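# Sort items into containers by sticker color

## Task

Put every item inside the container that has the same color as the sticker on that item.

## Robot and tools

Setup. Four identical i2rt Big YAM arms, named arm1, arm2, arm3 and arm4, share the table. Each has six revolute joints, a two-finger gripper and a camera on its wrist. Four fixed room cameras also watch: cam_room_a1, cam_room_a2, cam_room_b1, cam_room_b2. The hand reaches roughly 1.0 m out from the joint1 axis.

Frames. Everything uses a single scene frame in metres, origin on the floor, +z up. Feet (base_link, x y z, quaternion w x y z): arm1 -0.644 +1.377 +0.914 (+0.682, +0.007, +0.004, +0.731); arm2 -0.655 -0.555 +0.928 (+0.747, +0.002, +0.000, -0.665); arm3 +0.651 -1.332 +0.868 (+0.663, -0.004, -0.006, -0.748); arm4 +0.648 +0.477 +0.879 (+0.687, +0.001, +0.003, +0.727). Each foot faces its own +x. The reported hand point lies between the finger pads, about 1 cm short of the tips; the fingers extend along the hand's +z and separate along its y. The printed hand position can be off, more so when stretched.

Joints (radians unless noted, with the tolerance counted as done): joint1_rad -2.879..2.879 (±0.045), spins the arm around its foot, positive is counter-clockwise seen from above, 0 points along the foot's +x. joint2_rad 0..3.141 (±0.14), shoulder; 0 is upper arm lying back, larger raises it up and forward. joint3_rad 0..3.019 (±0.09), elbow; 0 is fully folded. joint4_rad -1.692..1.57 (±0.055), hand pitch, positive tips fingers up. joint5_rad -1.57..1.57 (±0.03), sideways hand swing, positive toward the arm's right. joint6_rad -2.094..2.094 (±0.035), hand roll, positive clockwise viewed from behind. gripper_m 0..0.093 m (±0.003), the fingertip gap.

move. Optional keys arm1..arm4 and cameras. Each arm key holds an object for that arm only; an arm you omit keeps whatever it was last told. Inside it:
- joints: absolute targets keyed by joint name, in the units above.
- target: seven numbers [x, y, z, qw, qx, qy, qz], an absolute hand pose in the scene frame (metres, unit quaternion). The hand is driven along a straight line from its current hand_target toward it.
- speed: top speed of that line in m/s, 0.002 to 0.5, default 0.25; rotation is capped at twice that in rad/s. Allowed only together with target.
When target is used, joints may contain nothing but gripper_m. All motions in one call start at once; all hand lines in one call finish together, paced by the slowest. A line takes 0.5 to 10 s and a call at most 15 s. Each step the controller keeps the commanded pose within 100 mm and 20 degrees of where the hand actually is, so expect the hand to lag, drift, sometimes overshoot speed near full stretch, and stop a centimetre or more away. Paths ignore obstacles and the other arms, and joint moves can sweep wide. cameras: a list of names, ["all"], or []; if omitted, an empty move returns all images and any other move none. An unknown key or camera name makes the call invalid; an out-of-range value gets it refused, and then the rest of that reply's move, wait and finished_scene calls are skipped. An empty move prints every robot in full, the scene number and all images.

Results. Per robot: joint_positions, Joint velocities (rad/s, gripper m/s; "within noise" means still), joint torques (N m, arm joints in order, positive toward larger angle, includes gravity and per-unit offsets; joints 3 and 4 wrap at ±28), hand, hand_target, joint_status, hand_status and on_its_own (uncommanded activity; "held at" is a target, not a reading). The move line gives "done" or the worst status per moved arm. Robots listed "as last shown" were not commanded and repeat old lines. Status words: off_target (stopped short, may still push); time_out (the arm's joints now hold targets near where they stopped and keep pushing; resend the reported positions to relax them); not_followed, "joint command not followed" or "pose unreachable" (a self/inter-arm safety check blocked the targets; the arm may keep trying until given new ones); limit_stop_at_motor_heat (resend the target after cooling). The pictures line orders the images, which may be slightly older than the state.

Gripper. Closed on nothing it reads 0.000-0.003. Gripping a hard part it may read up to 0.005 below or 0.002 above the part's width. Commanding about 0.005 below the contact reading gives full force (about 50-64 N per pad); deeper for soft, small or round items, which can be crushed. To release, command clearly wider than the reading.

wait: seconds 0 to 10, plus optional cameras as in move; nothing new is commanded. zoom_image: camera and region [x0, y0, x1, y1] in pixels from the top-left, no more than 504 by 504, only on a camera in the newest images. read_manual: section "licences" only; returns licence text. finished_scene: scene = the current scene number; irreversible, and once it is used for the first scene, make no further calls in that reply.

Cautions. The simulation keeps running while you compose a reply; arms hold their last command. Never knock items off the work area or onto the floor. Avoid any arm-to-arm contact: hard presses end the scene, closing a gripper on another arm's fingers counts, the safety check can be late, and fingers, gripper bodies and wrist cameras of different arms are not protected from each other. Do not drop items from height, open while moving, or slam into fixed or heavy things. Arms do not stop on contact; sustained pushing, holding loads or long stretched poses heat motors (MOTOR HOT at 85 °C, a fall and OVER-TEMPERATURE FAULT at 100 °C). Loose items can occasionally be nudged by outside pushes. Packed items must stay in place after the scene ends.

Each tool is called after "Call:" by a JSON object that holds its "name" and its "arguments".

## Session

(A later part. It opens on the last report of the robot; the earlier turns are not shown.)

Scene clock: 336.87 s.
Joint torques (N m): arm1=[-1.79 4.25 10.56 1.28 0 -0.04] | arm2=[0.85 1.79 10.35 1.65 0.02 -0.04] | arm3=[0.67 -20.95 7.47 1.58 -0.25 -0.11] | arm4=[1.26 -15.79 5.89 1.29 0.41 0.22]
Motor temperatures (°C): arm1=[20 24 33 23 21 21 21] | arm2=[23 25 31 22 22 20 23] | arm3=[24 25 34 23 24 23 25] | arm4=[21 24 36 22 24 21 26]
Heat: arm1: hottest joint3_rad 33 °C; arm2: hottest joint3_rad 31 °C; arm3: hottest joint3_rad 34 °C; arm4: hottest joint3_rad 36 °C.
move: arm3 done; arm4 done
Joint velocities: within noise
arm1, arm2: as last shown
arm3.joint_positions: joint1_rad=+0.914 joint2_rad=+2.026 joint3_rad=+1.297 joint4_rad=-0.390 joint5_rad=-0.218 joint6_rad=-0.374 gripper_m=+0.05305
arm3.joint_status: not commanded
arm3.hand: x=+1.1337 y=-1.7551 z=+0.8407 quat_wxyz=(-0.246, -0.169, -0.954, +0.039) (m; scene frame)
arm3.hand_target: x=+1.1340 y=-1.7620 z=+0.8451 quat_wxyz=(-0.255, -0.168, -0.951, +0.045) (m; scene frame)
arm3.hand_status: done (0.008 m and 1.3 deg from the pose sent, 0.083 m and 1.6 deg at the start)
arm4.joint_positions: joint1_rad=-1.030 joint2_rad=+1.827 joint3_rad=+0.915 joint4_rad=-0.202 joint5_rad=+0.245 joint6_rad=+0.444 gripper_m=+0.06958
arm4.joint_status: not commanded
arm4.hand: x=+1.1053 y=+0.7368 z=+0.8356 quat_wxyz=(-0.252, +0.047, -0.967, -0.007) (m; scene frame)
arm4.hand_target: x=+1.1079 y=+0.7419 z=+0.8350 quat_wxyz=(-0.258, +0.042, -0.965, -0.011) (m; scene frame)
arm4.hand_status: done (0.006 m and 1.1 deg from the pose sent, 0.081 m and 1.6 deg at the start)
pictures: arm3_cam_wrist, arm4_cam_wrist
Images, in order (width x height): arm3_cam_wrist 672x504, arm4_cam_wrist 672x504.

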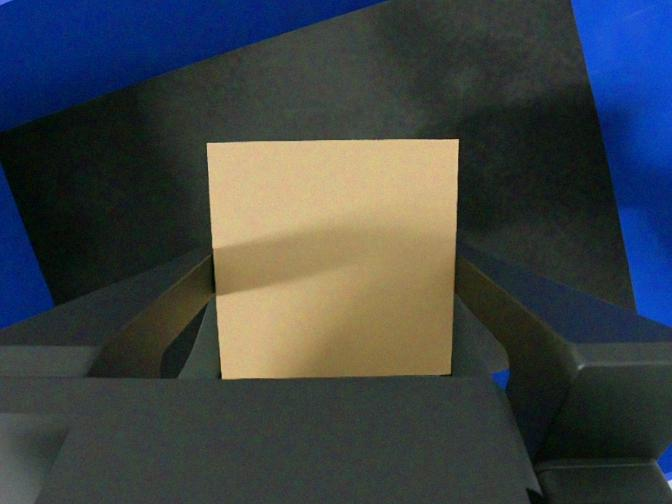

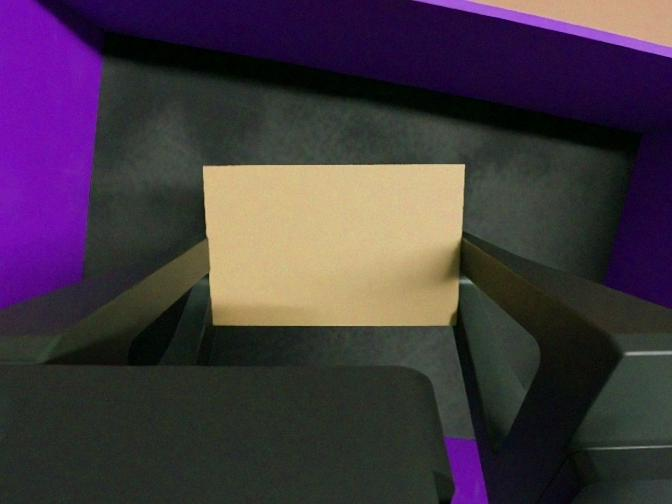

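Call:
{"name": "move", "arguments": {"arm3": {"target":[1.134,-1.762,0.790,0.2549,0.1677,0.9512,-0.0449],"speed":0.12}, "arm4": {"target":[1.108,0.742,0.780,0.2585,-0.0421,0.965,0.0113],"speed":0.12}}}

Call:
{"name": "move", "arguments": {"arm3": {"target":[1.134,-1.762,0.772,0.2549,0.1677,0.9512,-0.0449],"speed":0.05}, "arm4": {"target":[1.108,0.742,0.764,0.2585,-0.0421,0.965,0.0113],"speed":0.05}}}

Call:
{"name": "move", "arguments": {"arm3": {"target":[1.134,-1.762,0.762,0.2549,0.1677,0.9512,-0.0449],"speed":0.04}, "arm4": {"target":[1.108,0.742,0.756,0.2585,-0.0421,0.965,0.0113],"speed":0.04}, "cameras": ["arm3_cam_wrist","arm4_cam_wrist"]}}

Scene clock: 345.67 s.
Joint torques (N m): arm1=[-2.55 5.13 10.41 1.2 -0.04 0.01] | arm2=[0.85 1.73 10.35 1.65 0.02 -0.03] | arm3=[0.62 -21.07 6.79 1.52 -0.22 -0.11] | arm4=[1.26 -16.44 4.89 1.37 0.38 0.16]
Motor temperatures (°C): arm1=[20 24 33 23 21 21 21] | arm2=[23 24 31 22 22 20 23] | arm3=[24 25 33 23 24 23 25] | arm4=[21 24 36 22 24 21 26]
Heat: arm1: hottest joint3_rad 33 °C; arm2: hottest joint3_rad 31 °C; arm3: hottest joint3_rad 33 °C; arm4: hottest joint3_rad 36 °C.
move: arm3 done; arm4 done
Joint velocities: within noise
arm1, arm2: as last shown
arm3.joint_positions: joint1_rad=+0.914 joint2_rad=+2.123 joint3_rad=+1.285 joint4_rad=-0.276 joint5_rad=-0.218 joint6_rad=-0.374 gripper_m=+0.05305
arm3.joint_status: not commanded
arm3.hand: x=+1.1339 y=-1.7560 z=+0.7879 quat_wxyz=(-0.248, -0.168, -0.953, +0.040) (m; scene frame)
arm3.hand_target: x=+1.1340 y=-1.7620 z=+0.7901 quat_wxyz=(-0.255, -0.168, -0.951, +0.045) (m; scene frame)
arm3.hand_status: done (0.006 m and 1.0 deg from the pose sent, 0.051 m and 1.3 deg at the start)
arm4.joint_positions: joint1_rad=-1.030 joint2_rad=+1.960 joint3_rad=+0.910 joint4_rad=-0.061 joint5_rad=+0.245 joint6_rad=+0.444 gripper_m=+0.06958
arm4.joint_status: not commanded
arm4.hand: x=+1.1065 y=+0.7375 z=+0.7822 quat_wxyz=(-0.253, +0.047, -0.966, -0.007) (m; scene frame)
arm4.hand_target: x=+1.1079 y=+0.7419 z=+0.7801 quat_wxyz=(-0.258, +0.042, -0.965, -0.011) (m; scene frame)
arm4.hand_status: done (0.005 m and 0.9 deg from the pose sent, 0.056 m and 1.1 deg at the start)
pictures: none

Scene clock: 346.67 s.
Joint torques (N m): arm1=[-2.43 4.37 10.43 1.16 -0.02 0.05] | arm2=[0.85 1.73 10.35 1.62 0.01 -0.04] | arm3=[0.79 -20.13 6.61 1.61 -0.23 -0.11] | arm4=[1.32 -15.79 4.98 1.37 0.4 0.16]
Motor temperatures (°C): arm1=[20 24 33 23 21 21 21] | arm2=[23 24 31 22 22 20 23] | arm3=[24 25 33 23 24 23 25] | arm4=[21 24 36 22 24 21 26]
Heat: arm1: hottest joint3_rad 33 °C; arm2: hottest joint3_rad 31 °C; arm3: hottest joint3_rad 33 °C; arm4: hottest joint3_rad 36 °C.
move: arm3 done; arm4 done
Joint velocities: within noise
arm1, arm2: as last shown
arm3.joint_positions: joint1_rad=+0.914 joint2_rad=+2.147 joint3_rad=+1.285 joint4_rad=-0.242 joint5_rad=-0.218 joint6_rad=-0.374 gripper_m=+0.05305
arm3.joint_status: not commanded
arm3.hand: x=+1.1355 y=-1.7577 z=+0.7769 quat_wxyz=(-0.252, -0.168, -0.952, +0.043) (m; scene frame)
arm3.hand_target: x=+1.1339 y=-1.7619 z=+0.7720 quat_wxyz=(-0.255, -0.168, -0.951, +0.045) (m; scene frame)
arm3.hand_status: done (0.007 m and 0.4 deg from the pose sent, 0.017 m and 1.0 deg at the start)
arm4.joint_positions: joint1_rad=-1.030 joint2_rad=+1.992 joint3_rad=+0.910 joint4_rad=-0.022 joint5_rad=+0.245 joint6_rad=+0.444 gripper_m=+0.06958
arm4.joint_status: not commanded
arm4.hand: x=+1.1073 y=+0.7380 z=+0.7703 quat_wxyz=(-0.256, +0.046, -0.966, -0.009) (m; scene frame)
arm4.hand_target: x=+1.1078 y=+0.7418 z=+0.7640 quat_wxyz=(-0.258, +0.042, -0.965, -0.011) (m; scene frame)
arm4.hand_status: done (0.008 m and 0.6 deg from the pose sent, 0.019 m and 0.9 deg at the start)
pictures: none

Scene clock: 347.63 s.
Joint torques (N m): arm1=[-1.79 4.31 10.48 1.2 -0.04 0.05] | arm2=[0.85 1.79 10.35 1.63 0.01 -0.04] | arm3=[0.56 -20.01 6.57 1.58 -0.21 -0.1] | arm4=[1.38 -15.97 5.01 1.28 0.42 0.16]
Motor temperatures (°C): arm1=[20 24 33 23 21 21 21] | arm2=[23 24 31 22 22 20 23] | arm3=[24 25 33 23 24 23 25] | arm4=[21 24 36 22 24 21 26]
Heat: arm1: hottest joint3_rad 33 °C; arm2: hottest joint3_rad 31 °C; arm3: hottest joint3_rad 33 °C; arm4: hottest joint3_rad 36 °C.
move: arm3 done; arm4 done
Joint velocities: within noise
arm1, arm2: as last shown
arm3.joint_positions: joint1_rad=+0.914 joint2_rad=+2.162 joint3_rad=+1.285 joint4_rad=-0.221 joint5_rad=-0.219 joint6_rad=-0.374 gripper_m=+0.05305
arm3.joint_status: not commanded
arm3.hand: x=+1.1363 y=-1.7585 z=+0.7698 quat_wxyz=(-0.255, -0.167, -0.952, +0.044) (m; scene frame)
arm3.hand_target: x=+1.1339 y=-1.7619 z=+0.7621 quat_wxyz=(-0.255, -0.168, -0.951, +0.045) (m; scene frame)
arm3.hand_status: done (0.009 m and 0.1 deg from the pose sent, 0.016 m and 0.4 deg at the start)
arm4.joint_positions: joint1_rad=-1.030 joint2_rad=+2.010 joint3_rad=+0.910 joint4_rad=-0.003 joint5_rad=+0.245 joint6_rad=+0.444 gripper_m=+0.06958
arm4.joint_status: not commanded
arm4.hand: x=+1.1071 y=+0.7379 z=+0.7632 quat_wxyz=(-0.256, +0.046, -0.965, -0.009) (m; scene frame)
arm4.hand_target: x=+1.1078 y=+0.7418 z=+0.7562 quat_wxyz=(-0.258, +0.042, -0.965, -0.011) (m; scene frame)
arm4.hand_status: done (0.008 m and 0.6 deg from the pose sent, 0.015 m and 0.6 deg at the start)
pictures: arm3_cam_wrist, arm4_cam_wrist
Images, in order (width x height): arm3_cam_wrist 672x504, arm4_cam_wrist 672x504.

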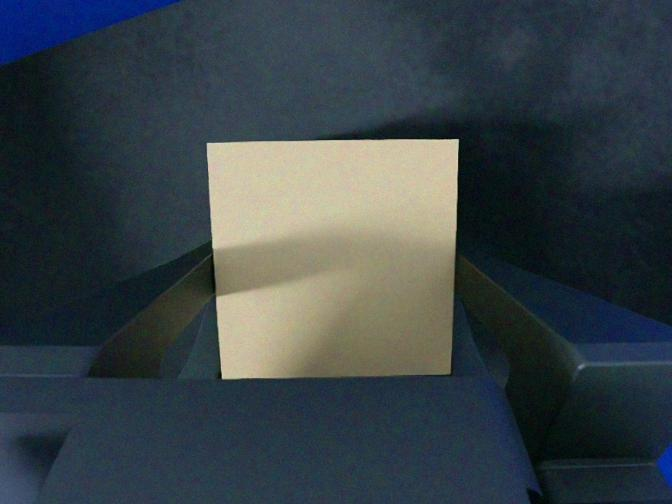

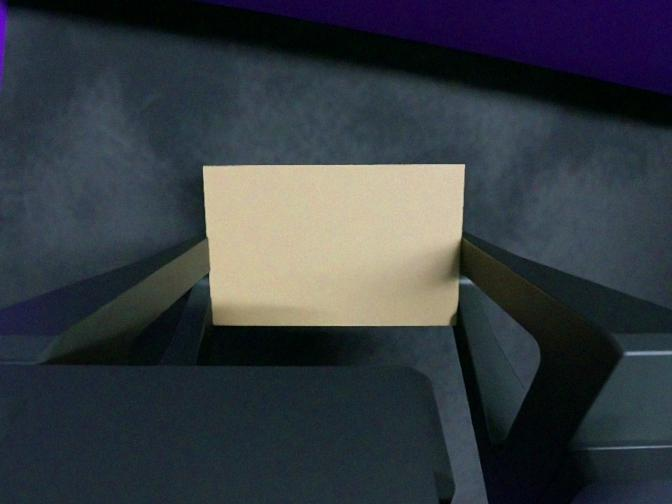

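Still descending, no contact yet.

Call:
{"name": "move", "arguments": {"arm3": {"target":[1.134,-1.762,0.752,0.2549,0.1677,0.9512,-0.0449],"speed":0.04}, "arm4": {"target":[1.108,0.742,0.748,0.2585,-0.0421,0.965,0.0113],"speed":0.04}}}

Call:
{"name": "move", "arguments": {"arm3": {"target":[1.134,-1.762,0.744,0.2549,0.1677,0.9512,-0.0449],"speed":0.04}, "arm4": {"target":[1.108,0.742,0.741,0.2585,-0.0421,0.965,0.0113],"speed":0.04}}}

Scene clock: 352.30 s.
Joint torques (N m): arm1=[-2.32 4.48 10.44 1.1 -0.02 0.01] | arm2=[0.91 1.73 10.36 1.63 0.01 -0.05] | arm3=[0.73 -18.73 6.64 1.62 -0.21 -0.1] | arm4=[1.32 -14.74 5.04 1.26 0.39 0.16]
Motor temperatures (°C): arm1=[20 24 33 23 21 21 21] | arm2=[23 24 31 22 22 20 23] | arm3=[24 25 32 23 24 23 25] | arm4=[21 24 35 22 24 21 26]
Heat: arm1: hottest joint3_rad 33 °C; arm2: hottest joint3_rad 31 °C; arm3: hottest joint3_rad 32 °C; arm4: hottest joint3_rad 35 °C.
move: arm3 off_target; arm4 off_target
Joint velocities: within noise
arm1, arm2: as last shown
arm3.joint_positions: joint1_rad=+0.914 joint2_rad=+2.167 joint3_rad=+1.285 joint4_rad=-0.203 joint5_rad=-0.219 joint6_rad=-0.374 gripper_m=+0.05305
arm3.joint_status: not commanded
arm3.hand: x=+1.1384 y=-1.7605 z=+0.7692 quat_wxyz=(-0.260, -0.166, -0.950, +0.048) (m; scene frame)
arm3.hand_target: x=+1.1336 y=-1.7615 z=+0.7523 quat_wxyz=(-0.255, -0.168, -0.951, +0.045) (m; scene frame)
arm3.hand_status: off_target (0.018 m and 0.7 deg from the pose sent, 0.018 m and 0.1 deg at the start)
arm4.joint_positions: joint1_rad=-1.030 joint2_rad=+2.020 joint3_rad=+0.910 joint4_rad=+0.016 joint5_rad=+0.246 joint6_rad=+0.446 gripper_m=+0.06958
arm4.joint_status: not commanded
arm4.hand: x=+1.1085 y=+0.7388 z=+0.7603 quat_wxyz=(-0.260, +0.044, -0.964, -0.012) (m; scene frame)
arm4.hand_target: x=+1.1076 y=+0.7417 z=+0.7483 quat_wxyz=(-0.258, +0.042, -0.965, -0.011) (m; scene frame)
arm4.hand_status: off_target (0.013 m and 0.3 deg from the pose sent, 0.016 m and 0.6 deg at the start)
pictures: none

Scene clock: 353.27 s.
Joint torques (N m): arm1=[-2.26 4.6 10.55 1.13 -0.1 0] | arm2=[0.91 1.73 10.39 1.65 0.02 -0.05] | arm3=[0.79 -17.61 6.65 1.62 -0.19 -0.09] | arm4=[0.91 -14.1 5 1.33 0.37 0.15]
Motor temperatures (°C): arm1=[20 24 33 23 21 21 21] | arm2=[23 24 31 22 22 20 23] | arm3=[24 25 32 23 24 23 25] | arm4=[21 24 35 22 24 21 26]
Heat: arm1: hottest joint3_rad 33 °C; arm2: hottest joint3_rad 31 °C; arm3: hottest joint3_rad 32 °C; arm4: hottest joint3_rad 35 °C.
move: arm3 off_target; arm4 off_target
Joint velocities: within noise
arm1.joint_positions: joint1_rad=-2.242 joint2_rad=+0.596 joint3_rad=+1.382 joint4_rad=-1.540 joint5_rad=-0.003 joint6_rad=+0.006 gripper_m=+0.09196
arm1.joint_status: not commanded
arm1.hand: x=-0.4734 y=+1.2642 z=+1.4106 quat_wxyz=(-0.372, -0.274, -0.879, +0.116) (m; scene frame)
arm1.hand_target: x=-0.4752 y=+1.2649 z=+1.4164 quat_wxyz=(-0.374, -0.275, -0.878, +0.117) (m; scene frame)
arm1.hand_status: not commanded
arm2.joint_positions: joint1_rad=+0.913 joint2_rad=+0.595 joint3_rad=+1.384 joint4_rad=-1.535 joint5_rad=+0.001 joint6_rad=+0.007 gripper_m=+0.08493
arm2.joint_status: not commanded
arm2.hand: x=-0.4870 y=-0.6593 z=+1.4297 quat_wxyz=(-0.387, -0.249, -0.882, +0.105) (m; scene frame)
arm2.hand_target: x=-0.4890 y=-0.6579 z=+1.4334 quat_wxyz=(-0.385, -0.244, -0.884, +0.106) (m; scene frame)
arm2.hand_status: not commanded
arm3.joint_positions: joint1_rad=+0.914 joint2_rad=+2.170 joint3_rad=+1.285 joint4_rad=-0.187 joint5_rad=-0.219 joint6_rad=-0.374 gripper_m=+0.05305
arm3.joint_status: not commanded
arm3.hand: x=+1.1403 y=-1.7624 z=+0.7689 quat_wxyz=(-0.265, -0.165, -0.949, +0.051) (m; scene frame)
arm3.hand_target: x=+1.1333 y=-1.7612 z=+0.7447 quat_wxyz=(-0.255, -0.168, -0.951, +0.045) (m; scene frame)
arm3.hand_status: off_target (0.026 m and 1.4 deg from the pose sent, 0.026 m and 0.7 deg at the start)
arm4.joint_positions: joint1_rad=-1.030 joint2_rad=+2.024 joint3_rad=+0.910 joint4_rad=+0.034 joint5_rad=+0.246 joint6_rad=+0.446 gripper_m=+0.06958
arm4.joint_status: not commanded
arm4.hand: x=+1.1108 y=+0.7403 z=+0.7600 quat_wxyz=(-0.266, +0.043, -0.963, -0.015) (m; scene frame)
arm4.hand_target: x=+1.1073 y=+0.7415 z=+0.7417 quat_wxyz=(-0.258, +0.042, -0.965, -0.011) (m; scene frame)
arm4.hand_status: off_target (0.019 m and 1.0 deg from the pose sent, 0.020 m and 0.3 deg at the start)
pictures: none

Contact on both. Relax, open, retreat.

Call:
{"name": "move", "arguments": {"arm3": {"target":[1.137,-1.762,0.764,0.2549,0.1677,0.9512,-0.0449],"speed":0.06}, "arm4": {"target":[1.108,0.741,0.756,0.2585,-0.0421,0.965,0.0113],"speed":0.06}}}

Call:
{"name": "move", "arguments": {"arm3": {"joints":{"gripper_m":0.078}}, "arm4": {"joints":{"gripper_m":0.09}}, "cameras": ["arm3_cam_wrist","arm4_cam_wrist"]}}

Scene clock: 357.83 s.
Joint torques (N m): arm1=[-1.9 4.13 10.44 1.29 -0.05 0.01] | arm2=[0.91 1.79 10.35 1.61 0.02 -0.05] | arm3=[1.03 -20.84 7.16 0.03 -0.14 -0.07] | arm4=[0.91 -17.26 4.78 0.13 0.35 0.13]
Motor temperatures (°C): arm1=[20 24 33 23 21 21 21] | arm2=[23 24 32 22 22 20 23] | arm3=[24 25 32 23 24 23 25] | arm4=[21 24 35 22 24 21 27]
Heat: arm1: hottest joint3_rad 33 °C; arm2: hottest joint3_rad 32 °C; arm3: hottest joint3_rad 32 °C; arm4: hottest joint3_rad 35 °C.
move: arm3 done; arm4 done
Joint velocities: within noise
arm1, arm2: as last shown
arm3.joint_positions: joint1_rad=+0.914 joint2_rad=+2.170 joint3_rad=+1.285 joint4_rad=-0.190 joint5_rad=-0.219 joint6_rad=-0.374 gripper_m=+0.05305
arm3.joint_status: not commanded
arm3.hand: x=+1.1397 y=-1.7619 z=+0.7685 quat_wxyz=(-0.264, -0.165, -0.949, +0.050) (m; scene frame)
arm3.hand_target: x=+1.1370 y=-1.7619 z=+0.7640 quat_wxyz=(-0.255, -0.168, -0.951, +0.045) (m; scene frame)
arm3.hand_status: done (0.005 m and 1.2 deg from the pose sent, 0.006 m and 1.4 deg at the start)
arm4.joint_positions: joint1_rad=-1.030 joint2_rad=+2.024 joint3_rad=+0.910 joint4_rad=+0.033 joint5_rad=+0.246 joint6_rad=+0.446 gripper_m=+0.06958
arm4.joint_status: not commanded
arm4.hand: x=+1.1106 y=+0.7402 z=+0.7599 quat_wxyz=(-0.265, +0.043, -0.963, -0.015) (m; scene frame)
arm4.hand_target: x=+1.1080 y=+0.7409 z=+0.7561 quat_wxyz=(-0.259, +0.042, -0.965, -0.011) (m; scene frame)
arm4.hand_status: done (0.005 m and 0.9 deg from the pose sent, 0.005 m and 1.0 deg at the start)
pictures: none

Scene clock: 358.33 s.
Joint torques (N m): arm1=[-1.9 4.66 10.39 1.18 -0.01 0] | arm2=[0.79 1.73 10.4 1.63 0.02 -0.04] | arm3=[0.85 -20.89 7.1 0.66 -0.14 -0.07] | arm4=[1.32 -16.73 4.75 0.39 0.34 0.14]
Motor temperatures (°C): arm1=[20 24 33 23 21 21 21] | arm2=[23 24 32 22 22 20 23] | arm3=[24 25 32 23 24 23 25] | arm4=[21 24 35 22 24 21 26]
Heat: arm1: hottest joint3_rad 33 °C; arm2: hottest joint3_rad 32 °C; arm3: hottest joint3_rad 32 °C; arm4: hottest joint3_rad 35 °C.
move: arm3 done; arm4 done
Joint velocities: within noise
arm1, arm2: as last shown
arm3.joint_positions: joint1_rad=+0.914 joint2_rad=+2.170 joint3_rad=+1.285 joint4_rad=-0.206 joint5_rad=-0.219 joint6_rad=-0.374 gripper_m=+0.07796
arm3.joint_status: all done
arm3.hand: x=+1.1373 y=-1.7595 z=+0.7665 quat_wxyz=(-0.257, -0.166, -0.951, +0.046) (m; scene frame)
arm3.hand_target: x=+1.1369 y=-1.7619 z=+0.7640 quat_wxyz=(-0.255, -0.168, -0.951, +0.045) (m; scene frame)
arm3.hand_status: not commanded
arm4.joint_positions: joint1_rad=-1.030 joint2_rad=+2.024 joint3_rad=+0.910 joint4_rad=+0.029 joint5_rad=+0.246 joint6_rad=+0.446 gripper_m=+0.08991
arm4.joint_status: all done
arm4.hand: x=+1.1099 y=+0.7396 z=+0.7594 quat_wxyz=(-0.264, +0.044, -0.964, -0.014) (m; scene frame)
arm4.hand_target: x=+1.1079 y=+0.7409 z=+0.7561 quat_wxyz=(-0.259, +0.042, -0.965, -0.011) (m; scene frame)
arm4.hand_status: not commanded
pictures: arm3_cam_wrist, arm4_cam_wrist
Images, in order (width x height): arm3_cam_wrist 672x504, arm4_cam_wrist 672x504.

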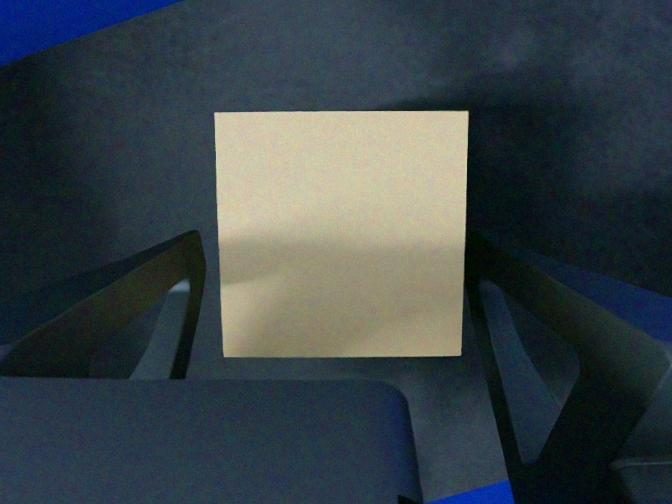

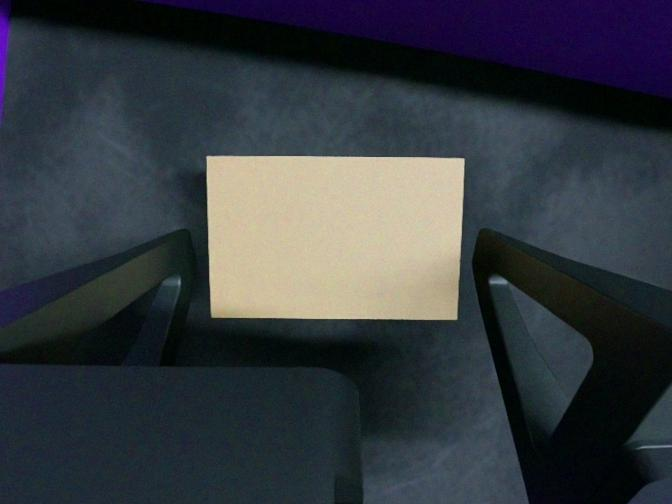

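Call:
{"name": "move", "arguments": {"arm3": {"joints":{"gripper_m":0.09}}}}

Call:
{"name": "move", "arguments": {"arm3": {"target":[1.087,-1.742,0.87,0.2549,0.1677,0.9512,-0.0449],"speed":0.15}, "arm4": {"target":[1.05,0.735,0.87,0.2585,-0.0421,0.965,0.0113],"speed":0.15}, "cameras": ["arm3_cam_wrist","arm4_cam_wrist"]}}

Call:
{"name": "move", "arguments": {"arm3": {"target":[1.067,-1.735,1.0,0.2549,0.1677,0.9512,-0.0449],"speed":0.2}, "arm4": {"target":[1.03,0.735,1.0,0.2585,-0.0421,0.965,0.0113],"speed":0.2}, "cameras": ["arm3_cam_wrist","arm4_cam_wrist"]}}

Scene clock: 366.37 s.
Joint torques (N m): arm1=[-2.26 4.07 10.51 1.14 -0.02 0.01] | arm2=[0.91 1.67 10.37 1.63 0.02 -0.04] | arm3=[0.97 -20.78 7.16 0.62 -0.14 -0.06] | arm4=[1.32 -17.32 4.77 0.38 0.36 0.13]
Motor temperatures (°C): arm1=[20 24 33 23 21 21 21] | arm2=[23 24 32 22 22 20 23] | arm3=[24 25 31 23 24 23 24] | arm4=[21 24 34 22 24 21 26]
Heat: arm1: hottest joint3_rad 33 °C; arm2: hottest joint3_rad 32 °C; arm3: hottest joint3_rad 31 °C; arm4: hottest joint3_rad 34 °C.
move: arm3 done
Joint velocities: within noise
arm1, arm2, arm4: as last shown
arm3.joint_positions: joint1_rad=+0.914 joint2_rad=+2.170 joint3_rad=+1.285 joint4_rad=-0.206 joint5_rad=-0.219 joint6_rad=-0.374 gripper_m=+0.08994
arm3.joint_status: all done
arm3.hand: x=+1.1373 y=-1.7595 z=+0.7665 quat_wxyz=(-0.257, -0.166, -0.951, +0.046) (m; scene frame)
arm3.hand_target: x=+1.1369 y=-1.7619 z=+0.7640 quat_wxyz=(-0.255, -0.168, -0.951, +0.045) (m; scene frame)
arm3.hand_status: not commanded
pictures: none

Scene clock: 367.90 s.
Joint torques (N m): arm1=[-2.14 4.95 10.58 1.28 -0.05 0.03] | arm2=[0.73 1.67 10.33 1.65 0.01 -0.04] | arm3=[0.38 -19.31 6.76 0.61 -0.26 -0.13] | arm4=[1.14 -14.21 5.82 0.28 0.41 0.17]
Motor temperatures (°C): arm1=[20 24 33 23 21 21 21] | arm2=[23 24 32 22 22 20 23] | arm3=[24 25 31 23 24 23 24] | arm4=[21 24 34 22 24 21 26]
Heat: arm1: hottest joint3_rad 33 °C; arm2: hottest joint3_rad 32 °C; arm3: hottest joint3_rad 31 °C; arm4: hottest joint3_rad 34 °C.
move: arm3 done; arm4 done
Joint velocities: within noise
arm1, arm2: as last shown
arm3.joint_positions: joint1_rad=+0.881 joint2_rad=+1.894 joint3_rad=+1.163 joint4_rad=-0.366 joint5_rad=-0.235 joint6_rad=-0.406 gripper_m=+0.08994
arm3.joint_status: not commanded
arm3.hand: x=+1.0950 y=-1.7400 z=+0.8702 quat_wxyz=(-0.258, -0.165, -0.951, +0.046) (m; scene frame)
arm3.hand_target: x=+1.0871 y=-1.7419 z=+0.8699 quat_wxyz=(-0.255, -0.168, -0.951, +0.045) (m; scene frame)
arm3.hand_status: done (0.008 m and 0.5 deg from the pose sent, 0.116 m and 0.4 deg at the start)
arm4.joint_positions: joint1_rad=-0.962 joint2_rad=+1.662 joint3_rad=+0.792 joint4_rad=-0.236 joint5_rad=+0.276 joint6_rad=+0.506 gripper_m=+0.08991
arm4.joint_status: not commanded
arm4.hand: x=+1.0535 y=+0.7348 z=+0.8696 quat_wxyz=(-0.261, +0.046, -0.964, -0.013) (m; scene frame)
arm4.hand_target: x=+1.0501 y=+0.7349 z=+0.8700 quat_wxyz=(-0.259, +0.042, -0.965, -0.011) (m; scene frame)
arm4.hand_status: done (0.004 m and 0.6 deg from the pose sent, 0.126 m and 0.7 deg at the start)
pictures: arm3_cam_wrist, arm4_cam_wrist
Images, in order (width x height): arm3_cam_wrist 672x504, arm4_cam_wrist 672x504.

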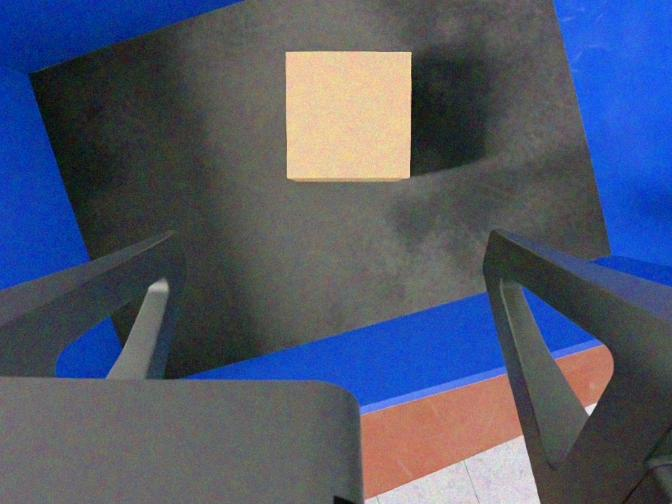

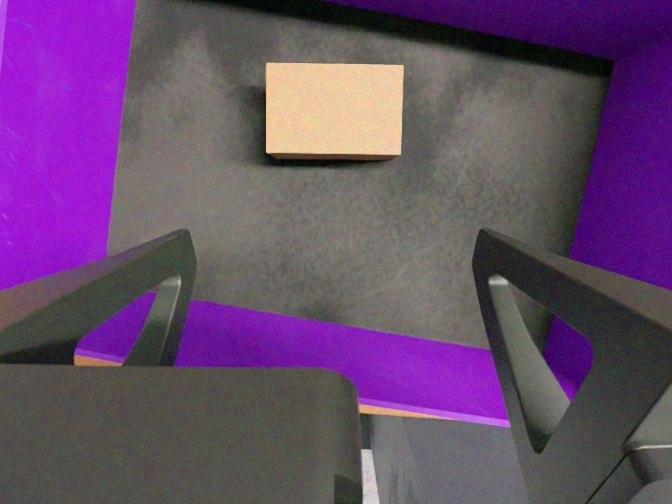

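Scene clock: 369.27 s.
Joint torques (N m): arm1=[-1.96 4.13 10.44 1.17 0.03 0.01] | arm2=[0.91 1.73 10.36 1.62 0.01 -0.05] | arm3=[0.15 -17.03 12.31 0.51 -0.26 -0.14] | arm4=[1.2 -11.63 10.51 0.21 0.42 0.17]
Motor temperatures (°C): arm1=[20 24 33 23 21 21 21] | arm2=[23 24 32 22 22 20 23] | arm3=[24 25 31 23 24 23 24] | arm4=[21 24 34 22 24 21 26]
Heat: arm1: hottest joint3_rad 33 °C; arm2: hottest joint3_rad 32 °C; arm3: hottest joint3_rad 31 °C; arm4: hottest joint3_rad 34 °C.
move: arm3 off_target; arm4 off_target
Joint velocities: within noise
arm1, arm2: as last shown
arm3.joint_positions: joint1_rad=+0.861 joint2_rad=+1.662 joint3_rad=+1.188 joint4_rad=-0.677 joint5_rad=-0.245 joint6_rad=-0.426 gripper_m=+0.08994
arm3.joint_status: not commanded
arm3.hand: x=+1.0610 y=-1.7175 z=+0.9785 quat_wxyz=(-0.239, -0.168, -0.956, +0.031) (m; scene frame)
arm3.hand_target: x=+1.0662 y=-1.7344 z=+1.0004 quat_wxyz=(-0.255, -0.168, -0.951, +0.045) (m; scene frame)
arm3.hand_status: off_target (0.028 m and 2.4 deg from the pose sent, 0.133 m and 0.5 deg at the start)
arm4.joint_positions: joint1_rad=-0.930 joint2_rad=+1.372 joint3_rad=+0.857 joint4_rad=-0.638 joint5_rad=+0.290 joint6_rad=+0.536 gripper_m=+0.08991
arm4.joint_status: not commanded
arm4.hand: x=+1.0208 y=+0.7239 z=+0.9834 quat_wxyz=(-0.247, +0.048, -0.968, -0.002) (m; scene frame)
arm4.hand_target: x=+1.0295 y=+0.7346 z=+1.0001 quat_wxyz=(-0.259, +0.042, -0.965, -0.012) (m; scene frame)
arm4.hand_status: off_target (0.022 m and 1.9 deg from the pose sent, 0.133 m and 0.6 deg at the start)
pictures: arm3_cam_wrist, arm4_cam_wrist
Images, in order (width x height): arm3_cam_wrist 672x504, arm4_cam_wrist 672x504.

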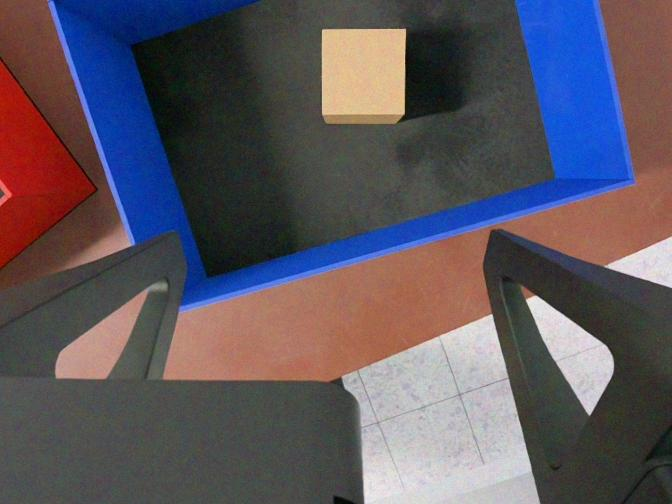

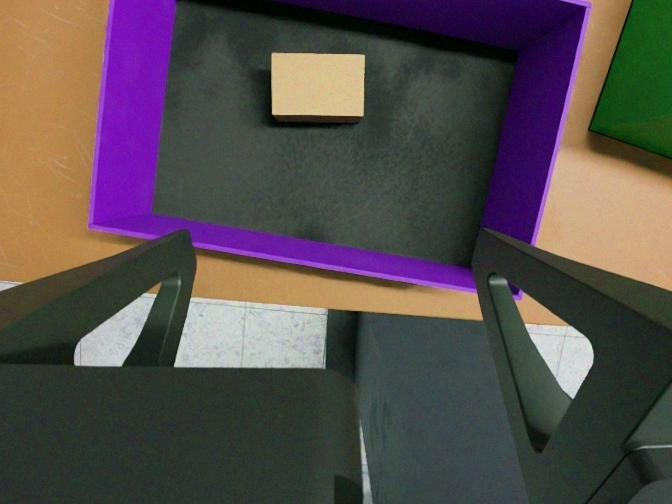

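Call:
{"name": "finished_scene", "arguments": {"scene": 3}}

The scene is finished: the task was done.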